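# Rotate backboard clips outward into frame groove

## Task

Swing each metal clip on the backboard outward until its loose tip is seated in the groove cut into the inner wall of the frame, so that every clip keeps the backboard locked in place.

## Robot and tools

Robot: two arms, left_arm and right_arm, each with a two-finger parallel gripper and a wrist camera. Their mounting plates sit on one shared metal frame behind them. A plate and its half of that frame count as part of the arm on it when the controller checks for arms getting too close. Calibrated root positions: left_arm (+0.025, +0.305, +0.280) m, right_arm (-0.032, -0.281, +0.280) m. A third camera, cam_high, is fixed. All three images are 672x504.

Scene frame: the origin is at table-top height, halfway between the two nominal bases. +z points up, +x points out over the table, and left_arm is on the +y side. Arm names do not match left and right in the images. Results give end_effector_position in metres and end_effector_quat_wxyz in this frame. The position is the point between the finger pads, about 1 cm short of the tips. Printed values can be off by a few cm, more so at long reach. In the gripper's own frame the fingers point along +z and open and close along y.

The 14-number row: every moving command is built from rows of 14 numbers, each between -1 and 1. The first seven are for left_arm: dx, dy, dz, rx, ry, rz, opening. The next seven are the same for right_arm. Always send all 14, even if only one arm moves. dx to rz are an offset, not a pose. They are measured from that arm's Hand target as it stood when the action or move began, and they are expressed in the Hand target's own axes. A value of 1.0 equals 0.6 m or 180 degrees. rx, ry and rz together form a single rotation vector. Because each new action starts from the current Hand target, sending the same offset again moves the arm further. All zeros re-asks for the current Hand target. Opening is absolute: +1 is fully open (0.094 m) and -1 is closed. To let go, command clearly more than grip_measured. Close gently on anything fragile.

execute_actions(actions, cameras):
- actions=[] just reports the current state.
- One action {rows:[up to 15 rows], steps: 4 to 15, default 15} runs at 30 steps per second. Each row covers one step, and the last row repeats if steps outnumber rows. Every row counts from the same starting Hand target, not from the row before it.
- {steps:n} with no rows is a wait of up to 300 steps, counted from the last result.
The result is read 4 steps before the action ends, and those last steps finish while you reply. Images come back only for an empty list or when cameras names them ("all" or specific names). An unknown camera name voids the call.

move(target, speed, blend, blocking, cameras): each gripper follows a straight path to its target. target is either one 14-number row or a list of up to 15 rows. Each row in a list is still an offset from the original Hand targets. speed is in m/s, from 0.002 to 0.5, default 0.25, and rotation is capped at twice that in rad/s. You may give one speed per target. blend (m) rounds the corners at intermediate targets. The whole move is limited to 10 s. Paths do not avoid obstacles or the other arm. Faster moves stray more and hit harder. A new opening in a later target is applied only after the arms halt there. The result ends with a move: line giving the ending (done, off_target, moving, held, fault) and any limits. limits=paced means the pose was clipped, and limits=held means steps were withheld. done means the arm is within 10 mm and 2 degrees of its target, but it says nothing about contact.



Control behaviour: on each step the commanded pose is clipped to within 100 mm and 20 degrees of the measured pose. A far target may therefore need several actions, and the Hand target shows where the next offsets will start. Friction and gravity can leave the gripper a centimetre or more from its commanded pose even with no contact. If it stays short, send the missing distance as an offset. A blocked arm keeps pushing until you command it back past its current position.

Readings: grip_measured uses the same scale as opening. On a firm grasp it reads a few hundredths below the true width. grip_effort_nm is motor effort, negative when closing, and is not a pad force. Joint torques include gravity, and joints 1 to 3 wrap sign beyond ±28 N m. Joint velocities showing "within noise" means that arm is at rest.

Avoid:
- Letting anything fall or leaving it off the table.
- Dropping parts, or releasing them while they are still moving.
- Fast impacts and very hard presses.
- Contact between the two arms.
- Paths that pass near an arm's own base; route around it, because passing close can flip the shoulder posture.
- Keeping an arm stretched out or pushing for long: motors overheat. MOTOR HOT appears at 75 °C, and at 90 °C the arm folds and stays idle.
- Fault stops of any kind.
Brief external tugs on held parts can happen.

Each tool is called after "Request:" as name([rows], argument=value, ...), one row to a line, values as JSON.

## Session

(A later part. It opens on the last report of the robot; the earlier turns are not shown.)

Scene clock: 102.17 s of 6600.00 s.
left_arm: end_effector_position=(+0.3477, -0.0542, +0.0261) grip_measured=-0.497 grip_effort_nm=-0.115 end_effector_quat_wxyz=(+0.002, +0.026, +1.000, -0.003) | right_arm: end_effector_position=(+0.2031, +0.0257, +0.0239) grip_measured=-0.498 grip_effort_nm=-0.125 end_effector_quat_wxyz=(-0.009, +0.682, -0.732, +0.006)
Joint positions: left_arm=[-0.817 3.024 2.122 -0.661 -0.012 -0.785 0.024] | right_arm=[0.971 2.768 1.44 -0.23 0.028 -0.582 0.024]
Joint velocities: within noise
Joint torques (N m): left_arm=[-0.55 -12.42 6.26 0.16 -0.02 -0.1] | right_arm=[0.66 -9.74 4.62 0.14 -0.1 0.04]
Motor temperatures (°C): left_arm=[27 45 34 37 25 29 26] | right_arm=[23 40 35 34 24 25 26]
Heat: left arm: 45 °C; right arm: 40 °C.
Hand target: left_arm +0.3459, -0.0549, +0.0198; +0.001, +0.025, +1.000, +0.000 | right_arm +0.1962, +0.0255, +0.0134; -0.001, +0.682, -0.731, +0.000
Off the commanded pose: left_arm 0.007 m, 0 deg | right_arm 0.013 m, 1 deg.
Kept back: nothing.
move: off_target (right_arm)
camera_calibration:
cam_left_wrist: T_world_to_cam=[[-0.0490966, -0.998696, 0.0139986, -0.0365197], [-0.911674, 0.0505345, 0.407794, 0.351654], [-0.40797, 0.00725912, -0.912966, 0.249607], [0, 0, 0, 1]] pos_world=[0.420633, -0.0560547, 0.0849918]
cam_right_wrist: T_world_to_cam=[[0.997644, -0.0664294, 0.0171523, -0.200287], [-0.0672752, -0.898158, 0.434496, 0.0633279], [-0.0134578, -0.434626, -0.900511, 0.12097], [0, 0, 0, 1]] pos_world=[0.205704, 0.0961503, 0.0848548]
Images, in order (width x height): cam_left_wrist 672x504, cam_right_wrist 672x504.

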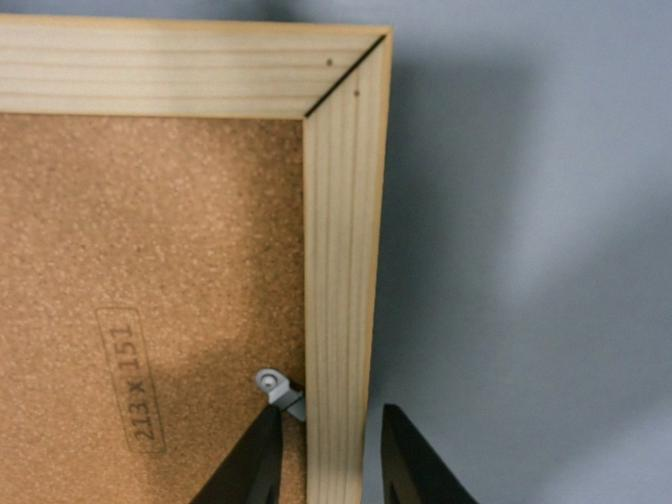

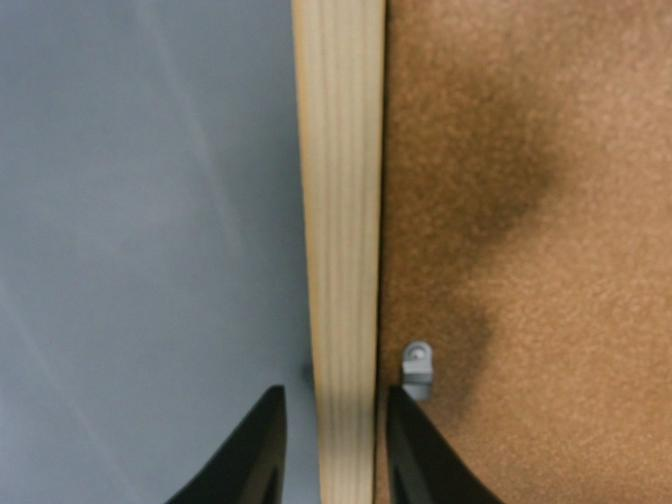

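Request:
move(target=[0,0,0.0,0,0,0,-0.62,0,0,0,0,0,0,-0.1], speed=0.03, cameras=["cam_left_wrist"])

Request:
zoom_image(camera="cam_left_wrist", region=[220, 340, 400, 475])

Request:
move(target=[0,0,0.0,0,0,0,-0.75,0,0,0.005,0,0,0,-0.1], speed=0.03, cameras=["cam_left_wrist"])

Request:
zoom_image(camera="cam_left_wrist", region=[220, 340, 400, 475])

Scene clock: 103.47 s of 6600.00 s.
left_arm: end_effector_position=(+0.3471, -0.0533, +0.0261) grip_measured=-0.617 grip_effort_nm=-0.120 end_effector_quat_wxyz=(+0.001, +0.026, +1.000, -0.002) | right_arm: end_effector_position=(+0.2031, +0.0257, +0.0239) grip_measured=-0.102 grip_effort_nm=0.061 end_effector_quat_wxyz=(-0.009, +0.682, -0.732, +0.006)
Joint positions: left_arm=[-0.817 3.024 2.122 -0.666 -0.013 -0.785 0.018] | right_arm=[0.971 2.768 1.44 -0.23 0.028 -0.582 0.042]
Joint velocities: within noise
Joint torques (N m): left_arm=[-0.55 -12.41 6.26 0.18 -0.02 -0.1] | right_arm=[0.62 -9.73 4.81 0.16 -0.1 0.11]
Motor temperatures (°C): left_arm=[27 45 34 37 25 29 26] | right_arm=[23 40 35 34 24 25 26]
Heat: left arm: 45 °C; right arm: 40 °C.
Hand target: left_arm +0.3458, -0.0549, +0.0198; +0.000, +0.025, +1.000, +0.000 | right_arm +0.1962, +0.0255, +0.0134; -0.001, +0.682, -0.731, +0.000
Off the commanded pose: left_arm 0.007 m, 0 deg | right_arm 0.013 m, 1 deg.
Kept back: nothing.
move: off_target (right_arm)
camera_calibration:
cam_left_wrist: T_world_to_cam=[[-0.049122, -0.998738, 0.010486, -0.0355861], [-0.910755, 0.0490995, 0.410019, 0.350614], [-0.410016, 0.0105908, -0.912017, 0.250215], [0, 0, 0, 1]] pos_world=[0.420167, -0.0554062, 0.0848153]
Images, in order (width x height): cam_left_wrist 672x504.

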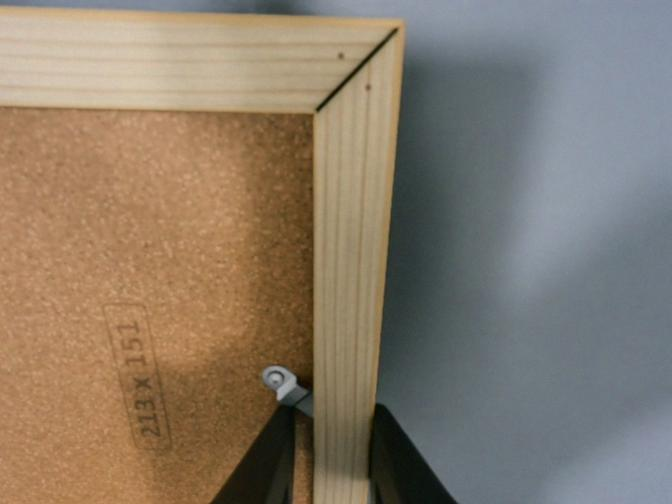

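Scaled by 2.800 from the camera's 672x504 image, which has a finer 960x720 frame.

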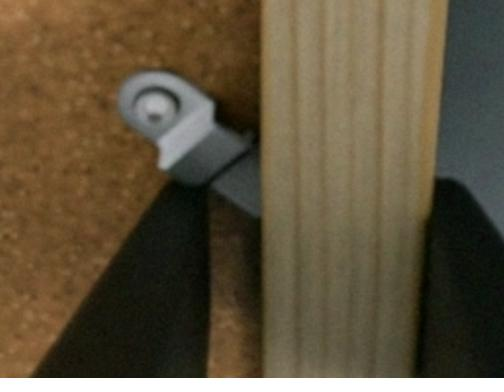

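Scene clock: 104.17 s of 6600.00 s.
left_arm: end_effector_position=(+0.3470, -0.0539, +0.0261) grip_measured=-0.745 grip_effort_nm=-0.247 end_effector_quat_wxyz=(+0.001, +0.026, +1.000, -0.003) | right_arm: end_effector_position=(+0.2030, +0.0256, +0.0216) grip_measured=-0.102 grip_effort_nm=0.046 end_effector_quat_wxyz=(-0.008, +0.682, -0.732, +0.006)
Joint positions: left_arm=[-0.817 3.024 2.122 -0.664 -0.011 -0.785 0.012] | right_arm=[0.971 2.777 1.446 -0.229 0.028 -0.582 0.042]
Joint velocities: within noise
Joint torques (N m): left_arm=[-0.57 -12.4 6.24 0.18 -0.04 -0.09] | right_arm=[0.84 -9.55 4.78 0.19 -0.12 0.05]
Motor temperatures (°C): left_arm=[27 45 34 37 25 29 26] | right_arm=[23 40 35 34 24 25 26]
Heat: left arm: 45 °C; right arm: 40 °C.
Hand target: left_arm +0.3458, -0.0548, +0.0198; +0.000, +0.025, +1.000, +0.000 | right_arm +0.1962, +0.0256, +0.0104; -0.001, +0.682, -0.731, +0.000
Off the commanded pose: left_arm 0.006 m, 0 deg | right_arm 0.013 m, 1 deg.
Kept back: nothing.
move: off_target (right_arm)
camera_calibration:
cam_left_wrist: T_world_to_cam=[[-0.0487227, -0.998725, 0.0131824, -0.0363509], [-0.910495, 0.0498367, 0.410506, 0.350532], [-0.41064, 0.00799846, -0.911763, 0.250273], [0, 0, 0, 1]] pos_world=[0.420159, -0.0557758, 0.0847731]
Images, in order (width x height): cam_left_wrist 672x504.

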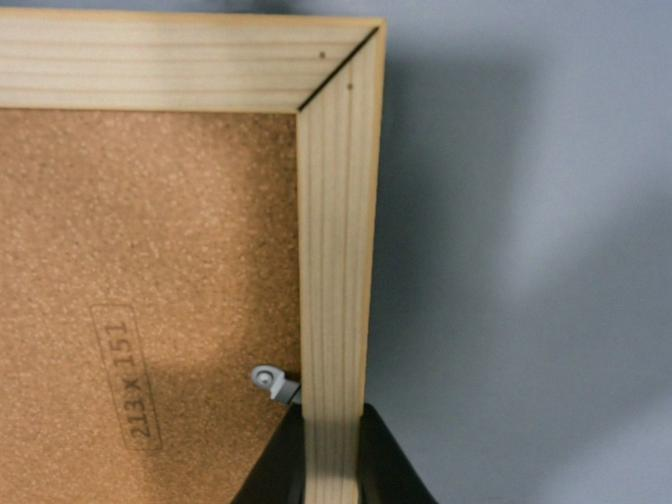

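Scaled by 2.800 from the camera's 672x504 image, which has a finer 960x720 frame.

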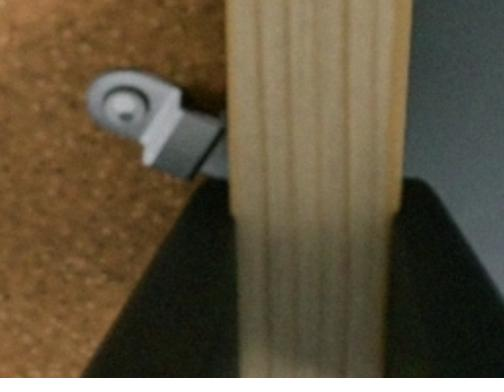

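Request:
move([
  [0,0,0,0,0,0,-0.1,0,0,0.0035,0,0,0,-0.1],
  [0,0,-0.0217,0,0,0,-0.1,0,0,0.0035,0,0,0,-0.1],
  [-0.0068,0.0265,-0.0237,0,0,0,-0.1,0,0,0.0035,0,0,0,-0.1],
  [-0.0052,0.007,-0.0167,0,0,0,-0.1,0,0,0.0035,0,0,0,-0.1],
  [-0.0055,0.0003,0,0,0,0,-0.1,0,0,0.0035,0,0,0,-0.1],
], speed=0.05, cameras=["cam_left_wrist","cam_right_wrist"])

Request:
zoom_image(camera="cam_left_wrist", region=[220, 340, 400, 475])

Request:
zoom_image(camera="cam_right_wrist", region=[300, 310, 480, 445])

Scene clock: 107.37 s of 6600.00 s.
left_arm: end_effector_position=(+0.3529, -0.0566, +0.0265) grip_measured=-0.103 grip_effort_nm=0.154 end_effector_quat_wxyz=(+0.005, +0.027, +1.000, -0.008) | right_arm: end_effector_position=(+0.2037, +0.0267, +0.0209) grip_measured=-0.102 grip_effort_nm=0.056 end_effector_quat_wxyz=(-0.010, +0.681, -0.732, +0.006)
Joint positions: left_arm=[-0.812 3.034 2.145 -0.664 -0.01 -0.778 0.042] | right_arm=[0.971 2.78 1.451 -0.227 0.028 -0.582 0.042]
Joint velocities: within noise
Joint torques (N m): left_arm=[-0.58 -12.48 6.19 0.1 -0.04 -0.11] | right_arm=[0.53 -9.47 4.72 0.17 -0.09 0.06]
Motor temperatures (°C): left_arm=[27 45 34 36 25 29 26] | right_arm=[23 39 35 34 24 25 26]
Heat: left arm: 45 °C; right arm: 39 °C.
Hand target: left_arm +0.3490, -0.0548, +0.0196; +0.000, +0.026, +1.000, +0.000 | right_arm +0.1962, +0.0256, +0.0083; -0.001, +0.682, -0.731, +0.000
Off the commanded pose: left_arm 0.008 m, 1 deg | right_arm 0.015 m, 1 deg.
Kept back: nothing.
move: off_target (right_arm)
camera_calibration:
cam_left_wrist: T_world_to_cam=[[-0.0506073, -0.998446, 0.0233296, -0.0383545], [-0.914149, 0.0557167, 0.40153, 0.357684], [-0.402206, -0.00100638, -0.915549, 0.249707], [0, 0, 0, 1]] pos_world=[0.425469, -0.0579726, 0.0858924]
cam_right_wrist: T_world_to_cam=[[0.997611, -0.0668388, 0.017465, -0.200775], [-0.0677953, -0.89863, 0.433437, 0.0657185], [-0.0132758, -0.433586, -0.901015, 0.118615], [0, 0, 0, 1]] pos_world=[0.206326, 0.0970669, 0.0818959]
Images, in order (width x height): cam_left_wrist 672x504, cam_right_wrist 672x504.

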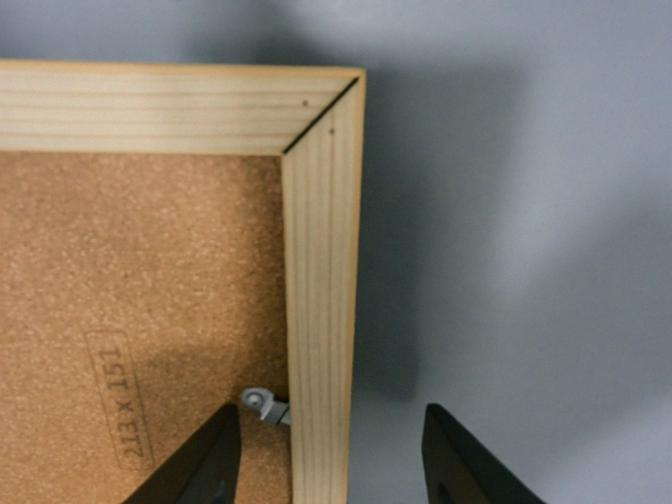

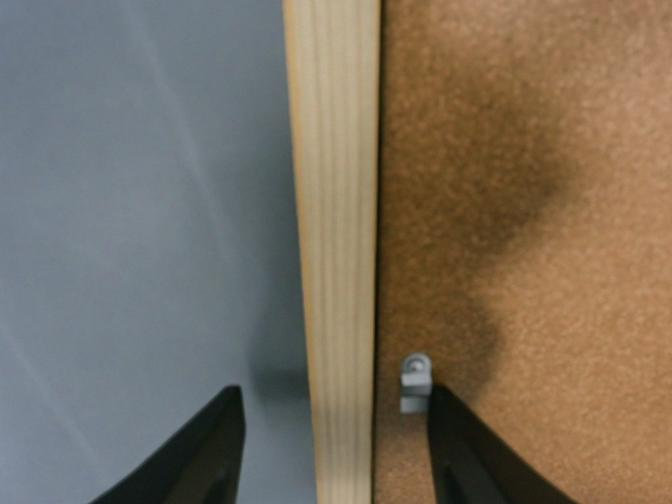

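Scaled by 2.800 from the camera's 672x504 image, which has a finer 960x720 frame.

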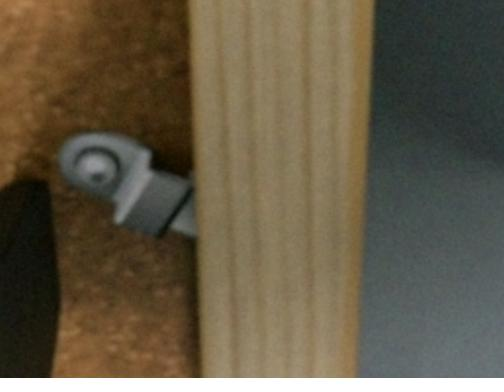

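Scaled by 2.800 from the camera's 672x504 image, which has a finer 960x720 frame.

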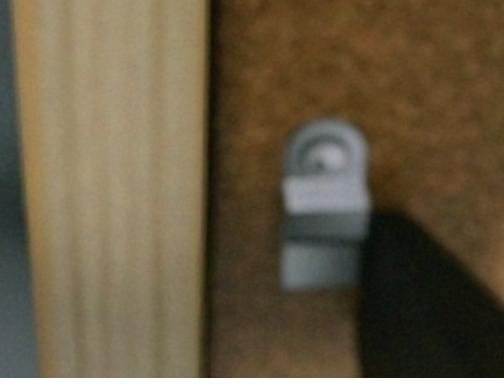

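Request:
move([
  [0,0,-0.0217,0,0,0,-0.1,0,0,0,0,0,0,-0.4],
  [0.0028,0.029,-0.0237,0,0,0,-0.1,0,0,0,0,0,0,-0.4],
  [0.0045,0.0095,-0.0167,0,0,0,-0.1,0,0,0,0,0,0,-0.4],
  [0.0042,0.0028,0,0,0,0,-0.1,0,0,0,0,0,0,-0.4],
], speed=0.05, cameras=["cam_left_wrist","cam_right_wrist"])

Request:
zoom_image(camera="cam_right_wrist", region=[300, 310, 480, 445])

Scene clock: 109.73 s of 6600.00 s.
left_arm: end_effector_position=(+0.3498, -0.0545, +0.0264) grip_measured=-0.102 grip_effort_nm=0.144 end_effector_quat_wxyz=(+0.004, +0.027, +1.000, -0.008) | right_arm: end_effector_position=(+0.2051, +0.0277, +0.0209) grip_measured=-0.398 grip_effort_nm=-0.129 end_effector_quat_wxyz=(-0.013, +0.681, -0.732, +0.006)
Joint positions: left_arm=[-0.812 3.021 2.116 -0.649 -0.008 -0.779 0.042] | right_arm=[0.971 2.78 1.451 -0.221 0.03 -0.581 0.028]
Joint velocities: within noise
Joint torques (N m): left_arm=[-0.61 -12.4 6.13 0.11 -0.07 -0.11] | right_arm=[0.64 -9.36 4.66 0.13 -0.13 0.04]
Motor temperatures (°C): left_arm=[27 45 34 36 24 29 26] | right_arm=[23 39 35 34 24 25 26]
Heat: left arm: 45 °C; right arm: 39 °C.
Hand target: left_arm +0.3466, -0.0530, +0.0196; +0.000, +0.026, +1.000, +0.000 | right_arm +0.1962, +0.0256, +0.0083; -0.001, +0.682, -0.731, +0.000
Off the commanded pose: left_arm 0.008 m, 1 deg | right_arm 0.016 m, 2 deg.
Kept back: nothing.
move: off_target (right_arm)
camera_calibration:
cam_left_wrist: T_world_to_cam=[[-0.0502239, -0.998458, 0.0236301, -0.036569], [-0.912745, 0.0554912, 0.404744, 0.354251], [-0.405432, -0.00124039, -0.914124, 0.24944], [0, 0, 0, 1]] pos_world=[0.422635, -0.0558611, 0.0855027]
cam_right_wrist: T_world_to_cam=[[0.997453, -0.0674319, 0.0232682, -0.202136], [-0.0708789, -0.900122, 0.429834, 0.0674333], [-0.00804027, -0.430388, -0.902608, 0.117969], [0, 0, 0, 1]] pos_world=[0.207349, 0.0978402, 0.0821982]
Images, in order (width x height): cam_left_wrist 672x504, cam_right_wrist 672x504.

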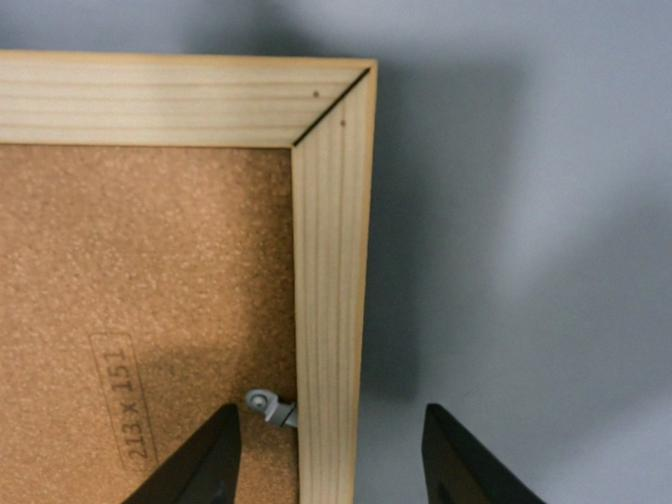

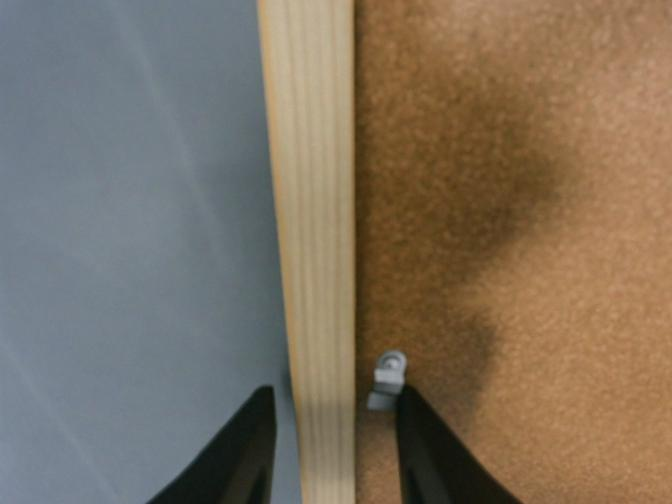

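Scaled by 2.800 from the camera's 672x504 image, which has a finer 960x720 frame.

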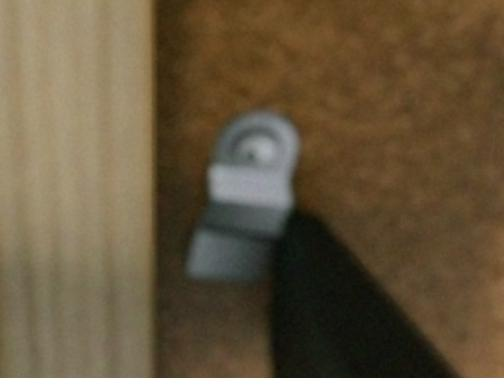

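Request:
execute_actions(actions=[])

Scene clock: 111.10 s of 6600.00 s.
left_arm: end_effector_position=(+0.3497, -0.0543, +0.0262) grip_measured=-0.102 grip_effort_nm=0.144 end_effector_quat_wxyz=(+0.003, +0.026, +1.000, -0.008) | right_arm: end_effector_position=(+0.2051, +0.0277, +0.0209) grip_measured=-0.398 grip_effort_nm=-0.129 end_effector_quat_wxyz=(-0.013, +0.681, -0.732, +0.006)
Joint positions: left_arm=[-0.812 3.021 2.116 -0.65 -0.008 -0.78 0.042] | right_arm=[0.971 2.78 1.451 -0.221 0.03 -0.581 0.028]
Joint velocities: within noise
Joint torques (N m): left_arm=[-0.62 -12.42 6.12 0.11 -0.08 -0.11] | right_arm=[0.77 -9.61 4.68 0.18 -0.12 0.05]
Motor temperatures (°C): left_arm=[27 45 34 36 24 29 26] | right_arm=[23 39 35 34 24 25 26]
Heat: left arm: 45 °C; right arm: 39 °C.
Hand target: left_arm +0.3465, -0.0529, +0.0196; +0.000, +0.026, +1.000, +0.000 | right_arm +0.1962, +0.0256, +0.0083; -0.001, +0.682, -0.731, +0.000
Off the commanded pose: left_arm 0.007 m, 1 deg | right_arm 0.016 m, 2 deg.
Steps of this call (1-41: nothing new was sent). Readings (end_effector_position of left_arm | right_arm):
1: (+0.3497, -0.0544, +0.0262) | (+0.2051, +0.0277, +0.0209)
2: (+0.3497, -0.0543, +0.0262) | (+0.2051, +0.0277, +0.0209)
4: (+0.3497, -0.0543, +0.0262) | (+0.2051, +0.0277, +0.0209)
8: (+0.3497, -0.0543, +0.0262) | (+0.2051, +0.0277, +0.0209)
41: the state above
camera_calibration:
cam_left_wrist: T_world_to_cam=[[-0.0498413, -0.99849, 0.0230952, -0.0365211], [-0.912555, 0.0549252, 0.40525, 0.354056], [-0.405906, -0.000877449, -0.913914, 0.249392], [0, 0, 0, 1]] pos_world=[0.422505, -0.0556938, 0.0852853]
cam_right_wrist: T_world_to_cam=[[0.997453, -0.0674319, 0.0232682, -0.202136], [-0.0708789, -0.900122, 0.429834, 0.0674333], [-0.00804027, -0.430388, -0.902608, 0.117969], [0, 0, 0, 1]] pos_world=[0.207349, 0.0978402, 0.0821982]

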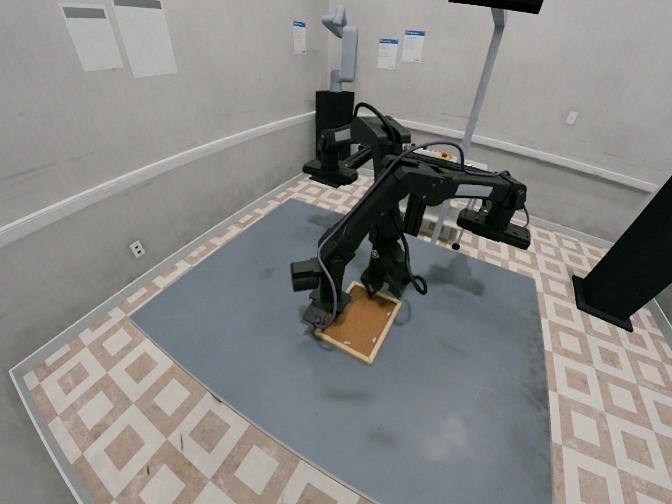

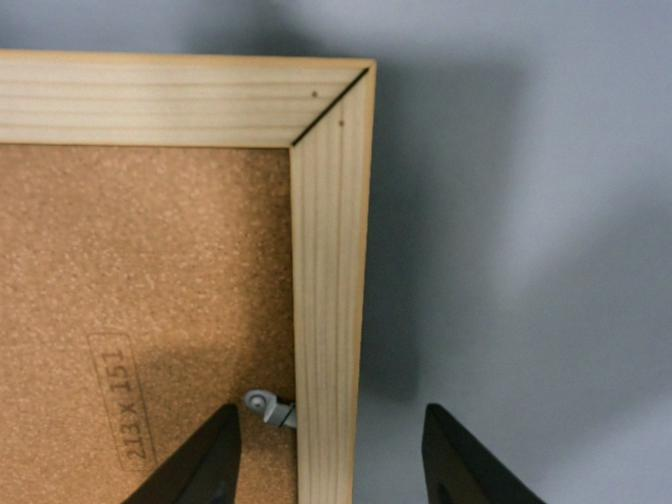

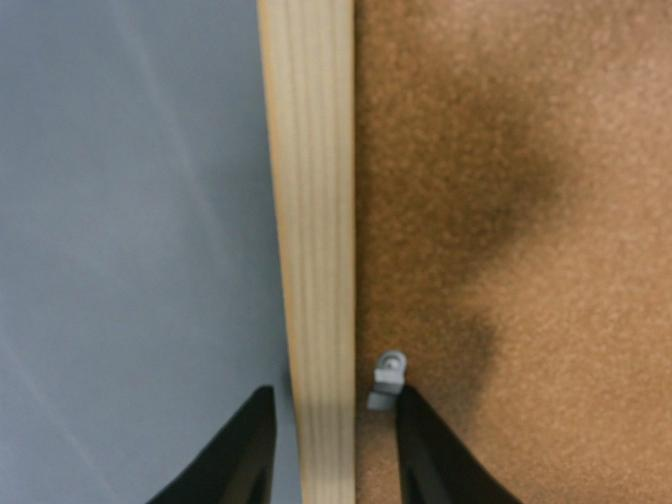

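Request:
move(target=[0,0,0,0,0,0,-0.1,0,0,0,0,0,0,-0.62], speed=0.05, cameras=["cam_right_wrist"])

Request:
move(target=[0,0,0,0,0,0,-0.1,0,0,0,0,0,0,-0.75], speed=0.05, cameras=["cam_left_wrist","cam_right_wrist"])

Scene clock: 112.03 s of 6600.00 s.
left_arm: end_effector_position=(+0.3496, -0.0542, +0.0262) grip_measured=-0.102 grip_effort_nm=0.144 end_effector_quat_wxyz=(+0.003, +0.026, +1.000, -0.008) | right_arm: end_effector_position=(+0.2046, +0.0280, +0.0209) grip_measured=-0.618 grip_effort_nm=-0.164 end_effector_quat_wxyz=(-0.013, +0.681, -0.732, +0.005)
Joint positions: left_arm=[-0.812 3.021 2.116 -0.65 -0.008 -0.78 0.042] | right_arm=[0.971 2.78 1.451 -0.221 0.027 -0.581 0.018]
Joint velocities: within noise
Joint torques (N m): left_arm=[-0.61 -12.44 6.09 0.11 -0.07 -0.11] | right_arm=[0.72 -9.42 4.55 0.18 -0.06 0.02]
Motor temperatures (°C): left_arm=[27 45 34 36 24 29 26] | right_arm=[23 39 35 34 24 25 26]
Heat: left arm: 45 °C; right arm: 39 °C.
Hand target: left_arm +0.3465, -0.0529, +0.0196; +0.000, +0.026, +1.000, +0.000 | right_arm +0.1962, +0.0256, +0.0083; -0.001, +0.682, -0.731, +0.000
Off the commanded pose: left_arm 0.007 m, 1 deg | right_arm 0.015 m, 1 deg.
Kept back: nothing.
move: off_target (right_arm)
camera_calibration:
cam_right_wrist: T_world_to_cam=[[0.997492, -0.0677774, 0.0204034, -0.201564], [-0.0699784, -0.900999, 0.428139, 0.0676134], [-0.0106347, -0.428493, -0.903483, 0.118613], [0, 0, 0, 1]] pos_world=[0.207052, 0.0980829, 0.0823294]
Images, in order (width x height): cam_right_wrist 672x504.

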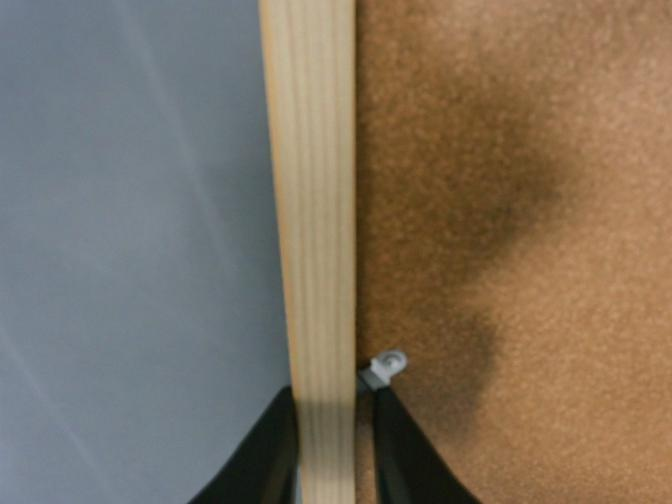

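Scene clock: 112.73 s of 6600.00 s.
left_arm: end_effector_position=(+0.3496, -0.0542, +0.0262) grip_measured=-0.102 grip_effort_nm=0.144 end_effector_quat_wxyz=(+0.003, +0.026, +1.000, -0.008) | right_arm: end_effector_position=(+0.2035, +0.0278, +0.0209) grip_measured=-0.741 grip_effort_nm=-0.505 end_effector_quat_wxyz=(-0.011, +0.681, -0.732, +0.003)
Joint positions: left_arm=[-0.812 3.021 2.116 -0.65 -0.008 -0.78 0.042] | right_arm=[0.971 2.78 1.451 -0.224 0.023 -0.581 0.012]
Joint velocities: within noise
Joint torques (N m): left_arm=[-0.61 -12.42 6.11 0.11 -0.07 -0.11] | right_arm=[0.59 -9.42 4.62 0.19 -0.08 0.02]
Motor temperatures (°C): left_arm=[27 45 34 36 24 29 26] | right_arm=[23 39 35 34 24 25 26]
Heat: left arm: 45 °C; right arm: 39 °C.
Hand target: left_arm +0.3465, -0.0529, +0.0196; +0.000, +0.026, +1.000, +0.000 | right_arm +0.1962, +0.0256, +0.0083; -0.001, +0.682, -0.731, +0.000
Off the commanded pose: left_arm 0.007 m, 1 deg | right_arm 0.015 m, 1 deg.
Kept back: nothing.
move: off_target (right_arm)
camera_calibration:
cam_left_wrist: T_world_to_cam=[[-0.0498407, -0.998496, 0.0228263, -0.0364478], [-0.91245, 0.0548156, 0.405499, 0.353945], [-0.406141, -0.000617477, -0.91381, 0.249458], [0, 0, 0, 1]] pos_world=[0.422456, -0.0556407, 0.0852647]
cam_right_wrist: T_world_to_cam=[[0.997597, -0.0676371, 0.0150118, -0.200382], [-0.0675339, -0.900932, 0.428673, 0.0668352], [-0.0154696, -0.428657, -0.903335, 0.119467], [0, 0, 0, 1]] pos_world=[0.206262, 0.097871, 0.0822762]
Images, in order (width x height): cam_left_wrist 672x504, cam_right_wrist 672x504.

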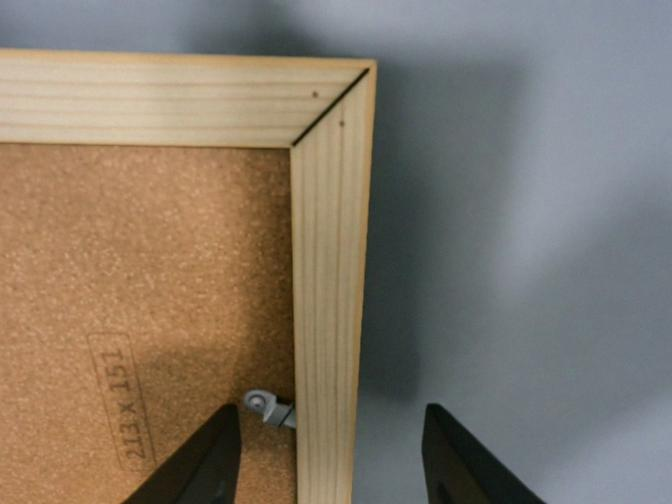

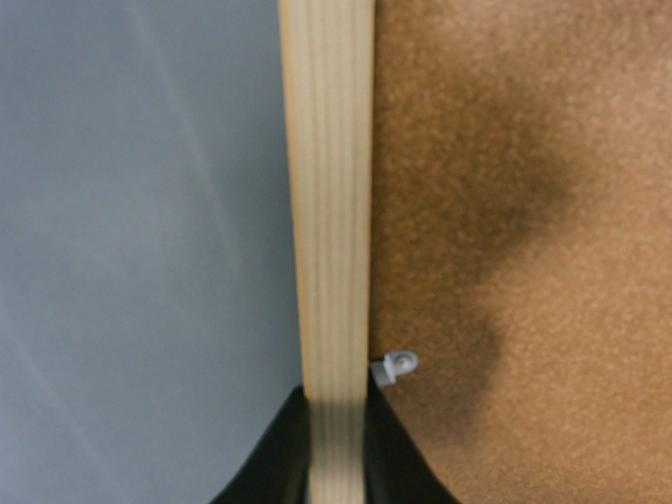

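Request:
move(target=[0,0,0,0,0,0,-0.1,0,0,0,0,0,0,-0.3], speed=0.05, cameras=[])

Request:
move([
  [0,0,-0.0223,0,0,0,-0.1,0,0,-0.0433,0,0,0,-0.3],
  [0.004,0.025,-0.024,0,0,0,-0.1,0.02,-0.0014,-0.0433,0,0,0,-0.3],
  [0.00567,0.0055,-0.0173,0,0,0,-0.1,-0.0047,0.0003,-0.02,0,0,0,-0.3],
  [0.0053,-0.0012,0,0,0,0,-0.1,-0.005,0.0003,0,0,0,0,-0.3],
], speed=0.05, cameras=["cam_left_wrist","cam_right_wrist"])

Scene clock: 114.37 s of 6600.00 s.
left_arm: end_effector_position=(+0.3496, -0.0542, +0.0262) grip_measured=-0.102 grip_effort_nm=0.144 end_effector_quat_wxyz=(+0.003, +0.026, +1.000, -0.008) | right_arm: end_effector_position=(+0.2034, +0.0279, +0.0209) grip_measured=-0.302 grip_effort_nm=0.056 end_effector_quat_wxyz=(-0.011, +0.681, -0.732, +0.003)
Joint positions: left_arm=[-0.812 3.021 2.116 -0.65 -0.008 -0.78 0.042] | right_arm=[0.971 2.78 1.451 -0.224 0.022 -0.581 0.033]
Joint velocities: within noise
Joint torques (N m): left_arm=[-0.59 -12.44 6.09 0.11 -0.07 -0.11] | right_arm=[0.72 -9.46 4.57 0.17 -0.02 0.03]
Motor temperatures (°C): left_arm=[27 45 34 36 24 29 26] | right_arm=[23 39 35 34 24 25 26]
Heat: left arm: 45 °C; right arm: 39 °C.
Hand target: left_arm +0.3465, -0.0529, +0.0196; +0.000, +0.026, +1.000, +0.000 | right_arm +0.1962, +0.0256, +0.0083; -0.001, +0.682, -0.731, +0.000
Off the commanded pose: left_arm 0.007 m, 1 deg | right_arm 0.015 m, 1 deg.
Kept back: nothing.
move: off_target (right_arm)
No camera images: "cameras" was empty.

Scene clock: 116.27 s of 6600.00 s.
left_arm: end_effector_position=(+0.3466, -0.0553, +0.0264) grip_measured=-0.102 grip_effort_nm=0.144 end_effector_quat_wxyz=(+0.004, +0.027, +1.000, -0.009) | right_arm: end_effector_position=(+0.2043, +0.0325, +0.0211) grip_measured=-0.301 grip_effort_nm=0.046 end_effector_quat_wxyz=(-0.013, +0.682, -0.731, +0.003)
Joint positions: left_arm=[-0.818 3.014 2.099 -0.639 -0.006 -0.785 0.042] | right_arm=[0.977 2.785 1.467 -0.23 0.023 -0.578 0.033]
Joint velocities: within noise
Joint torques (N m): left_arm=[-0.62 -12.52 6.09 0.11 -0.08 -0.11] | right_arm=[0.53 -9.63 4.48 0.15 -0.02 0.05]
Motor temperatures (°C): left_arm=[27 45 34 36 24 29 26] | right_arm=[23 39 35 34 23 25 26]
Heat: left arm: 45 °C; right arm: 39 °C.
Hand target: left_arm +0.3435, -0.0535, +0.0197; +0.000, +0.025, +1.000, +0.000 | right_arm +0.1962, +0.0286, +0.0083; -0.001, +0.682, -0.731, +0.000
Off the commanded pose: left_arm 0.008 m, 1 deg | right_arm 0.016 m, 1 deg.
Kept back: nothing.
move: off_target (right_arm)
camera_calibration:
cam_left_wrist: T_world_to_cam=[[-0.0502247, -0.998423, 0.0250739, -0.0376265], [-0.91259, 0.0560782, 0.405011, 0.351302], [-0.405779, -0.00254059, -0.913968, 0.248224], [0, 0, 0, 1]] pos_world=[0.419429, -0.0566369, 0.0855307]
cam_right_wrist: T_world_to_cam=[[0.997734, -0.0647408, 0.018292, -0.201118], [-0.0663732, -0.902893, 0.424711, 0.0709809], [-0.0109804, -0.424963, -0.905144, 0.120634], [0, 0, 0, 1]] pos_world=[0.206698, 0.102333, 0.0827235]
Images, in order (width x height): cam_left_wrist 672x504, cam_right_wrist 672x504.

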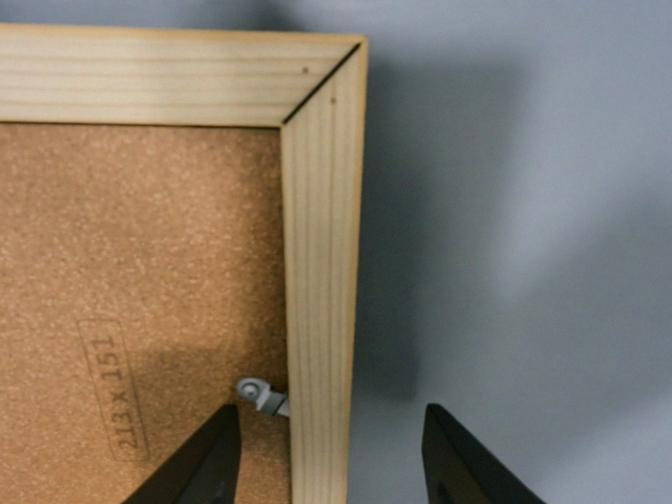

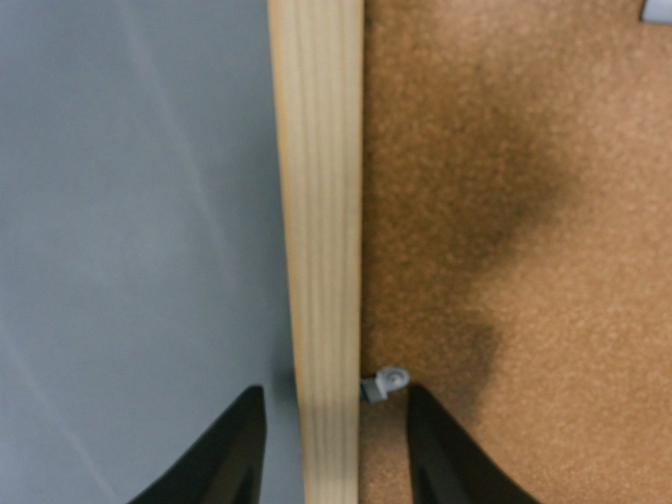

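Request:
move(target=[0,0,0,0,0,0,-0.55,0,0,0,0,0,0,-0.6], speed=0.05, cameras=["cam_left_wrist","cam_right_wrist"])

Request:
move(target=[0,0,0,0,0,0,-0.75,0,0,0,0,0,0,-0.68], speed=0.05, cameras=["cam_left_wrist","cam_right_wrist"])

Scene clock: 117.30 s of 6600.00 s.
left_arm: end_effector_position=(+0.3454, -0.0526, +0.0260) grip_measured=-0.547 grip_effort_nm=-0.115 end_effector_quat_wxyz=(+0.002, +0.026, +1.000, -0.003) | right_arm: end_effector_position=(+0.2050, +0.0321, +0.0211) grip_measured=-0.597 grip_effort_nm=-0.173 end_effector_quat_wxyz=(-0.014, +0.682, -0.731, +0.005)
Joint positions: left_arm=[-0.818 3.015 2.099 -0.649 -0.012 -0.786 0.021] | right_arm=[0.977 2.785 1.467 -0.23 0.028 -0.578 0.019]
Joint velocities: within noise
Joint torques (N m): left_arm=[-0.61 -12.38 6.11 0.17 -0.03 -0.1] | right_arm=[0.68 -9.74 4.44 0.19 -0.11 0.05]
Motor temperatures (°C): left_arm=[27 46 34 36 24 29 26] | right_arm=[23 39 35 34 23 25 26]
Heat: left arm: 46 °C; right arm: 39 °C.
Hand target: left_arm +0.3435, -0.0534, +0.0197; +0.000, +0.025, +1.000, +0.000 | right_arm +0.1962, +0.0285, +0.0083; -0.001, +0.682, -0.731, +0.000
Off the commanded pose: left_arm 0.007 m, 0 deg | right_arm 0.016 m, 2 deg.
Kept back: nothing.
move: off_target (right_arm)
camera_calibration:
cam_left_wrist: T_world_to_cam=[[-0.0494817, -0.998684, 0.0134694, -0.0349017], [-0.911228, 0.0506617, 0.408774, 0.349358], [-0.408919, 0.00795317, -0.912536, 0.248991], [0, 0, 0, 1]] pos_world=[0.418435, -0.054535, 0.0848745]
cam_right_wrist: T_world_to_cam=[[0.997598, -0.0655747, 0.0223122, -0.201881], [-0.0688198, -0.901796, 0.426647, 0.0710724], [-0.00785622, -0.427158, -0.904143, 0.119884], [0, 0, 0, 1]] pos_world=[0.207229, 0.102064, 0.0825742]
Images, in order (width x height): cam_left_wrist 672x504, cam_right_wrist 672x504.

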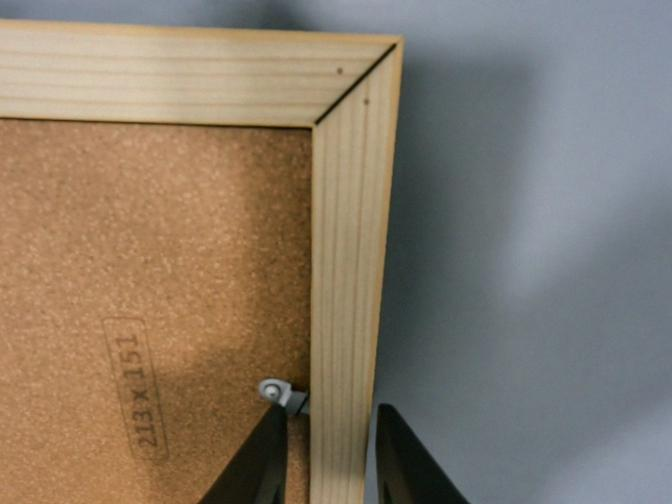

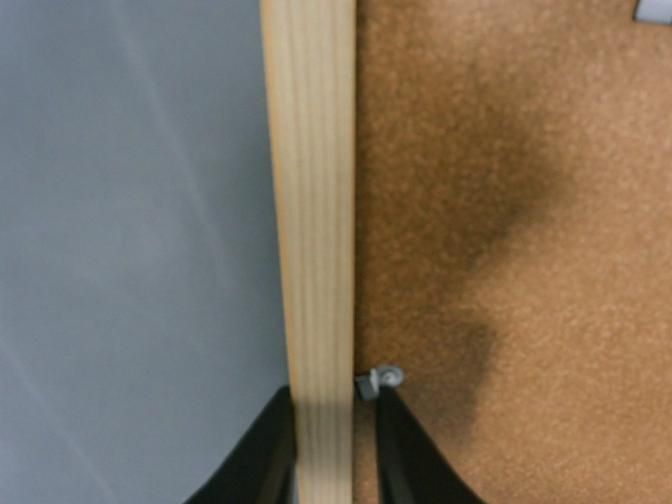

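Scene clock: 118.00 s of 6600.00 s.
left_arm: end_effector_position=(+0.3462, -0.0530, +0.0260) grip_measured=-0.741 grip_effort_nm=-0.481 end_effector_quat_wxyz=(+0.003, +0.026, +1.000, -0.004) | right_arm: end_effector_position=(+0.2043, +0.0323, +0.0210) grip_measured=-0.678 grip_effort_nm=-0.125 end_effector_quat_wxyz=(-0.013, +0.681, -0.732, +0.003)
Joint positions: left_arm=[-0.818 3.015 2.1 -0.647 -0.013 -0.786 0.012] | right_arm=[0.977 2.785 1.467 -0.231 0.024 -0.575 0.015]
Joint velocities: within noise
Joint torques (N m): left_arm=[-0.62 -12.44 6.05 0.14 -0.01 -0.11] | right_arm=[0.49 -9.48 4.42 0.13 -0.07 0]
Motor temperatures (°C): left_arm=[27 46 34 36 24 29 26] | right_arm=[23 39 35 34 23 25 26]
Heat: left arm: 46 °C; right arm: 39 °C.
Hand target: left_arm +0.3435, -0.0534, +0.0196; +0.000, +0.025, +1.000, +0.000 | right_arm +0.1962, +0.0286, +0.0083; -0.001, +0.682, -0.731, +0.000
Off the commanded pose: left_arm 0.007 m, 1 deg | right_arm 0.016 m, 1 deg.
Kept back: nothing.
move: off_target (right_arm)
camera_calibration:
cam_left_wrist: T_world_to_cam=[[-0.0494715, -0.998669, 0.0145591, -0.035331], [-0.912524, 0.0511202, 0.405816, 0.350628], [-0.40602, 0.00679077, -0.913839, 0.248255], [0, 0, 0, 1]] pos_world=[0.419006, -0.054894, 0.0850892]
cam_right_wrist: T_world_to_cam=[[0.997504, -0.0681555, 0.0184581, -0.200973], [-0.0695217, -0.902238, 0.425597, 0.0713748], [-0.0123532, -0.425818, -0.904725, 0.120831], [0, 0, 0, 1]] pos_world=[0.206926, 0.102152, 0.0826514]
Images, in order (width x height): cam_left_wrist 672x504, cam_right_wrist 672x504.

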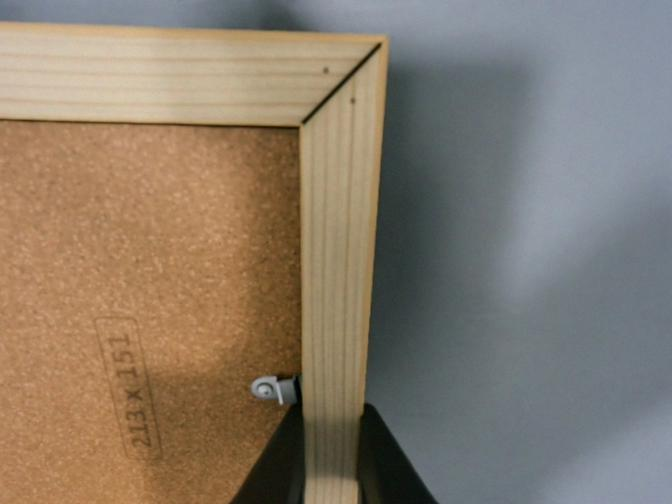

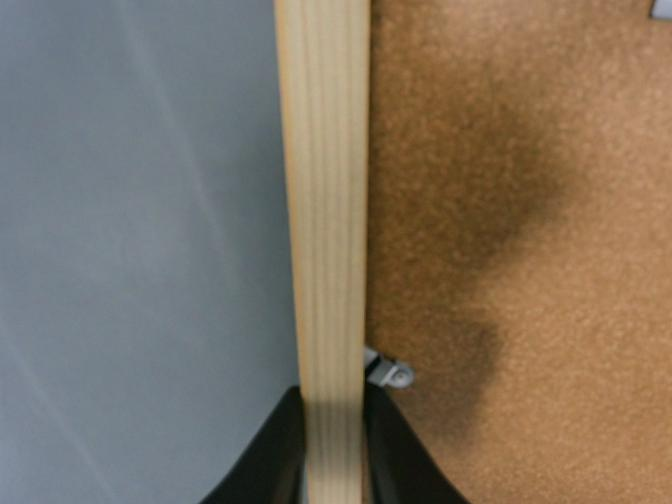

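Request:
zoom_image(camera="cam_right_wrist", region=[330, 320, 450, 410])

Request:
zoom_image(camera="cam_left_wrist", region=[230, 340, 350, 430])

Scaled by 4.200 from the camera's 672x504 image, which has a finer 960x720 frame.

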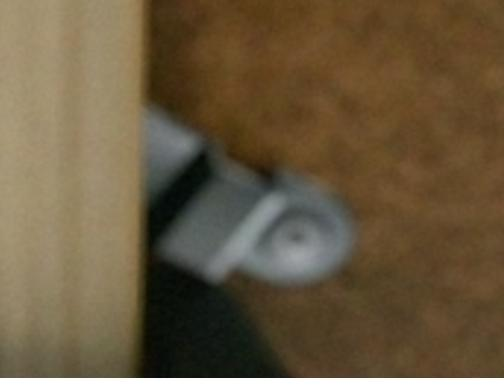

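Scaled by 4.200 from the camera's 672x504 image, which has a finer 960x720 frame.

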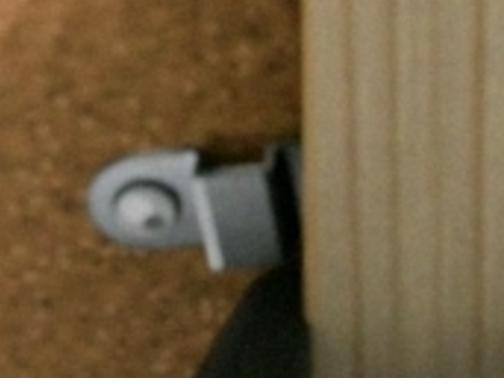

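Request:
move(target=[0,0,0,0,0,0,-0.1,0,0,0,0,0,0,-0.3], speed=0.05, cameras=["cam_left_wrist","cam_right_wrist"])

Request:
move([
  [0,0,-0.0833,0,0,0,-0.1,0,0,-0.0433,0,0,0,-0.3],
  [-0.1075,0.1615,-0.0833,0,0,0.5,0.2,-0.0375,0.0027,-0.0433,0,0,0,-0.3],
  [-0.1075,0.1615,-0.0673,0,0,0.5,0.2,-0.0381,0.0027,-0.02,0,0,0,-0.3],
], speed=0.1, cameras=["cam_left_wrist","cam_right_wrist"])

Scene clock: 119.77 s of 6600.00 s.
left_arm: end_effector_position=(+0.3461, -0.0531, +0.0260) grip_measured=-0.103 grip_effort_nm=0.159 end_effector_quat_wxyz=(+0.003, +0.026, +1.000, -0.004) | right_arm: end_effector_position=(+0.2043, +0.0323, +0.0210) grip_measured=-0.302 grip_effort_nm=0.056 end_effector_quat_wxyz=(-0.013, +0.681, -0.732, +0.003)
Joint positions: left_arm=[-0.818 3.015 2.1 -0.647 -0.013 -0.786 0.042] | right_arm=[0.977 2.785 1.467 -0.231 0.024 -0.575 0.033]
Joint velocities: within noise
Joint torques (N m): left_arm=[-0.58 -12.41 6.02 0.15 -0.01 -0.11] | right_arm=[0.4 -9.68 4.53 0.16 -0.07 0.02]
Motor temperatures (°C): left_arm=[27 46 34 36 24 29 26] | right_arm=[23 39 35 34 23 25 26]
Heat: left arm: 46 °C; right arm: 39 °C.
Hand target: left_arm +0.3434, -0.0534, +0.0196; +0.000, +0.025, +1.000, +0.000 | right_arm +0.1962, +0.0286, +0.0083; -0.001, +0.682, -0.731, +0.000
Off the commanded pose: left_arm 0.007 m, 1 deg | right_arm 0.016 m, 1 deg.
Kept back: nothing.
move: off_target (right_arm)
camera_calibration:
cam_left_wrist: T_world_to_cam=[[-0.0494711, -0.998665, 0.0148279, -0.0353858], [-0.912409, 0.0512273, 0.406061, 0.350544], [-0.406279, 0.0065592, -0.913725, 0.24831], [0, 0, 0, 1]] pos_world=[0.418972, -0.0549247, 0.0850691]
cam_right_wrist: T_world_to_cam=[[0.997504, -0.0681555, 0.0184581, -0.200973], [-0.0695217, -0.902238, 0.425597, 0.0713748], [-0.0123532, -0.425818, -0.904725, 0.120831], [0, 0, 0, 1]] pos_world=[0.206926, 0.102152, 0.0826514]
Images, in order (width x height): cam_left_wrist 672x504, cam_right_wrist 672x504.

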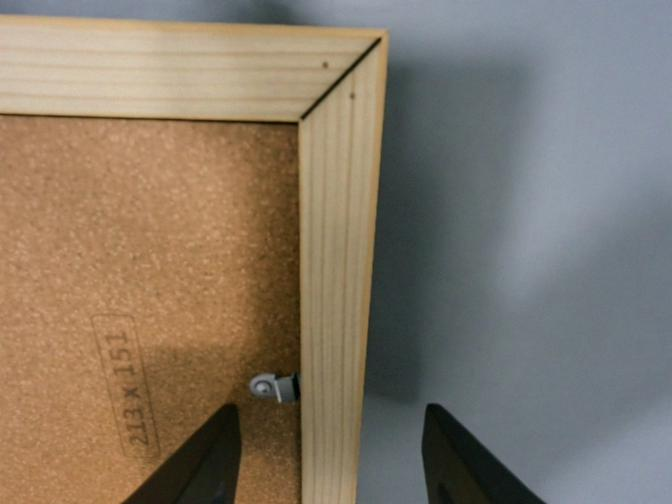

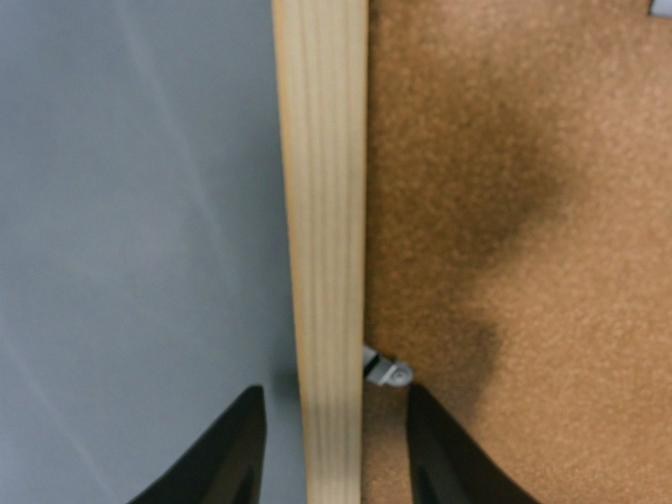

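Scene clock: 129.90 s of 6600.00 s.
left_arm: end_effector_position=(+0.4058, +0.0417, +0.0554) grip_measured=+0.197 grip_effort_nm=0.154 end_effector_quat_wxyz=(-0.010, +0.724, +0.690, -0.002) | right_arm: end_effector_position=(+0.2020, +0.0513, +0.0310) grip_measured=-0.302 grip_effort_nm=0.056 end_effector_quat_wxyz=(-0.008, +0.682, -0.731, +0.004)
Joint positions: left_arm=[-0.584 2.88 1.945 -0.655 -0.013 1.015 0.056] | right_arm=[1.01 2.785 1.544 -0.32 0.024 -0.544 0.033]
Joint velocities: within noise
Joint torques (N m): left_arm=[0.18 -14.99 4.3 0.27 -0.02 0.02] | right_arm=[0.59 -10.36 5.19 0.17 -0.08 0.07]
Motor temperatures (°C): left_arm=[27 50 33 36 24 29 26] | right_arm=[23 41 35 33 23 25 26]
Heat: left arm: 50 °C; right arm: 41 °C.
Hand target: left_arm +0.4128, +0.0401, +0.0600; +0.000, +0.725, +0.689, +0.000 | right_arm +0.1961, +0.0515, +0.0203; -0.001, +0.682, -0.731, +0.000
Off the commanded pose: left_arm 0.008 m, 1 deg | right_arm 0.012 m, 1 deg.
Kept back: nothing.
move: off_target (right_arm); target 2's new opening was sent with left_arm's hand 0.017 m and 2 deg from that target
camera_calibration:
cam_left_wrist: T_world_to_cam=[[-0.998632, 0.0455356, 0.0257147, 0.402837], [0.0521359, 0.905211, 0.421752, -0.0396823], [-0.00407247, 0.422516, -0.906347, 0.11788], [0, 0, 0, 1]] pos_world=[0.404835, -0.0322286, 0.113217]
cam_right_wrist: T_world_to_cam=[[0.997748, -0.0659595, 0.0121505, -0.197499], [-0.0646924, -0.898661, 0.433846, 0.0827244], [-0.0176971, -0.433655, -0.900905, 0.139301], [0, 0, 0, 1]] pos_world=[0.204872, 0.121723, 0.0920068]
Images, in order (width x height): cam_left_wrist 672x504, cam_right_wrist 672x504.

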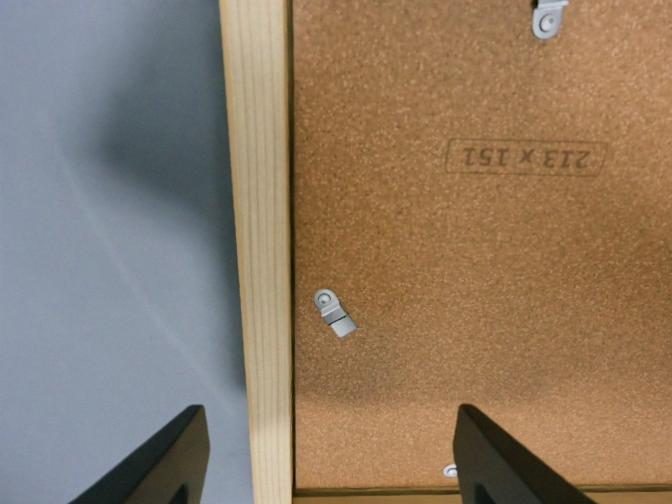

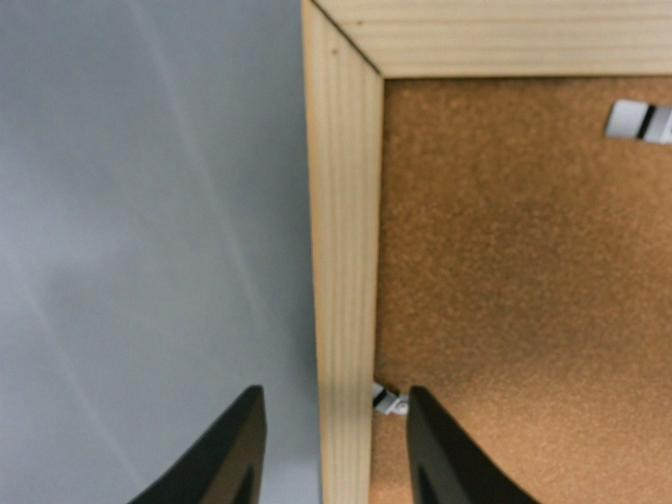

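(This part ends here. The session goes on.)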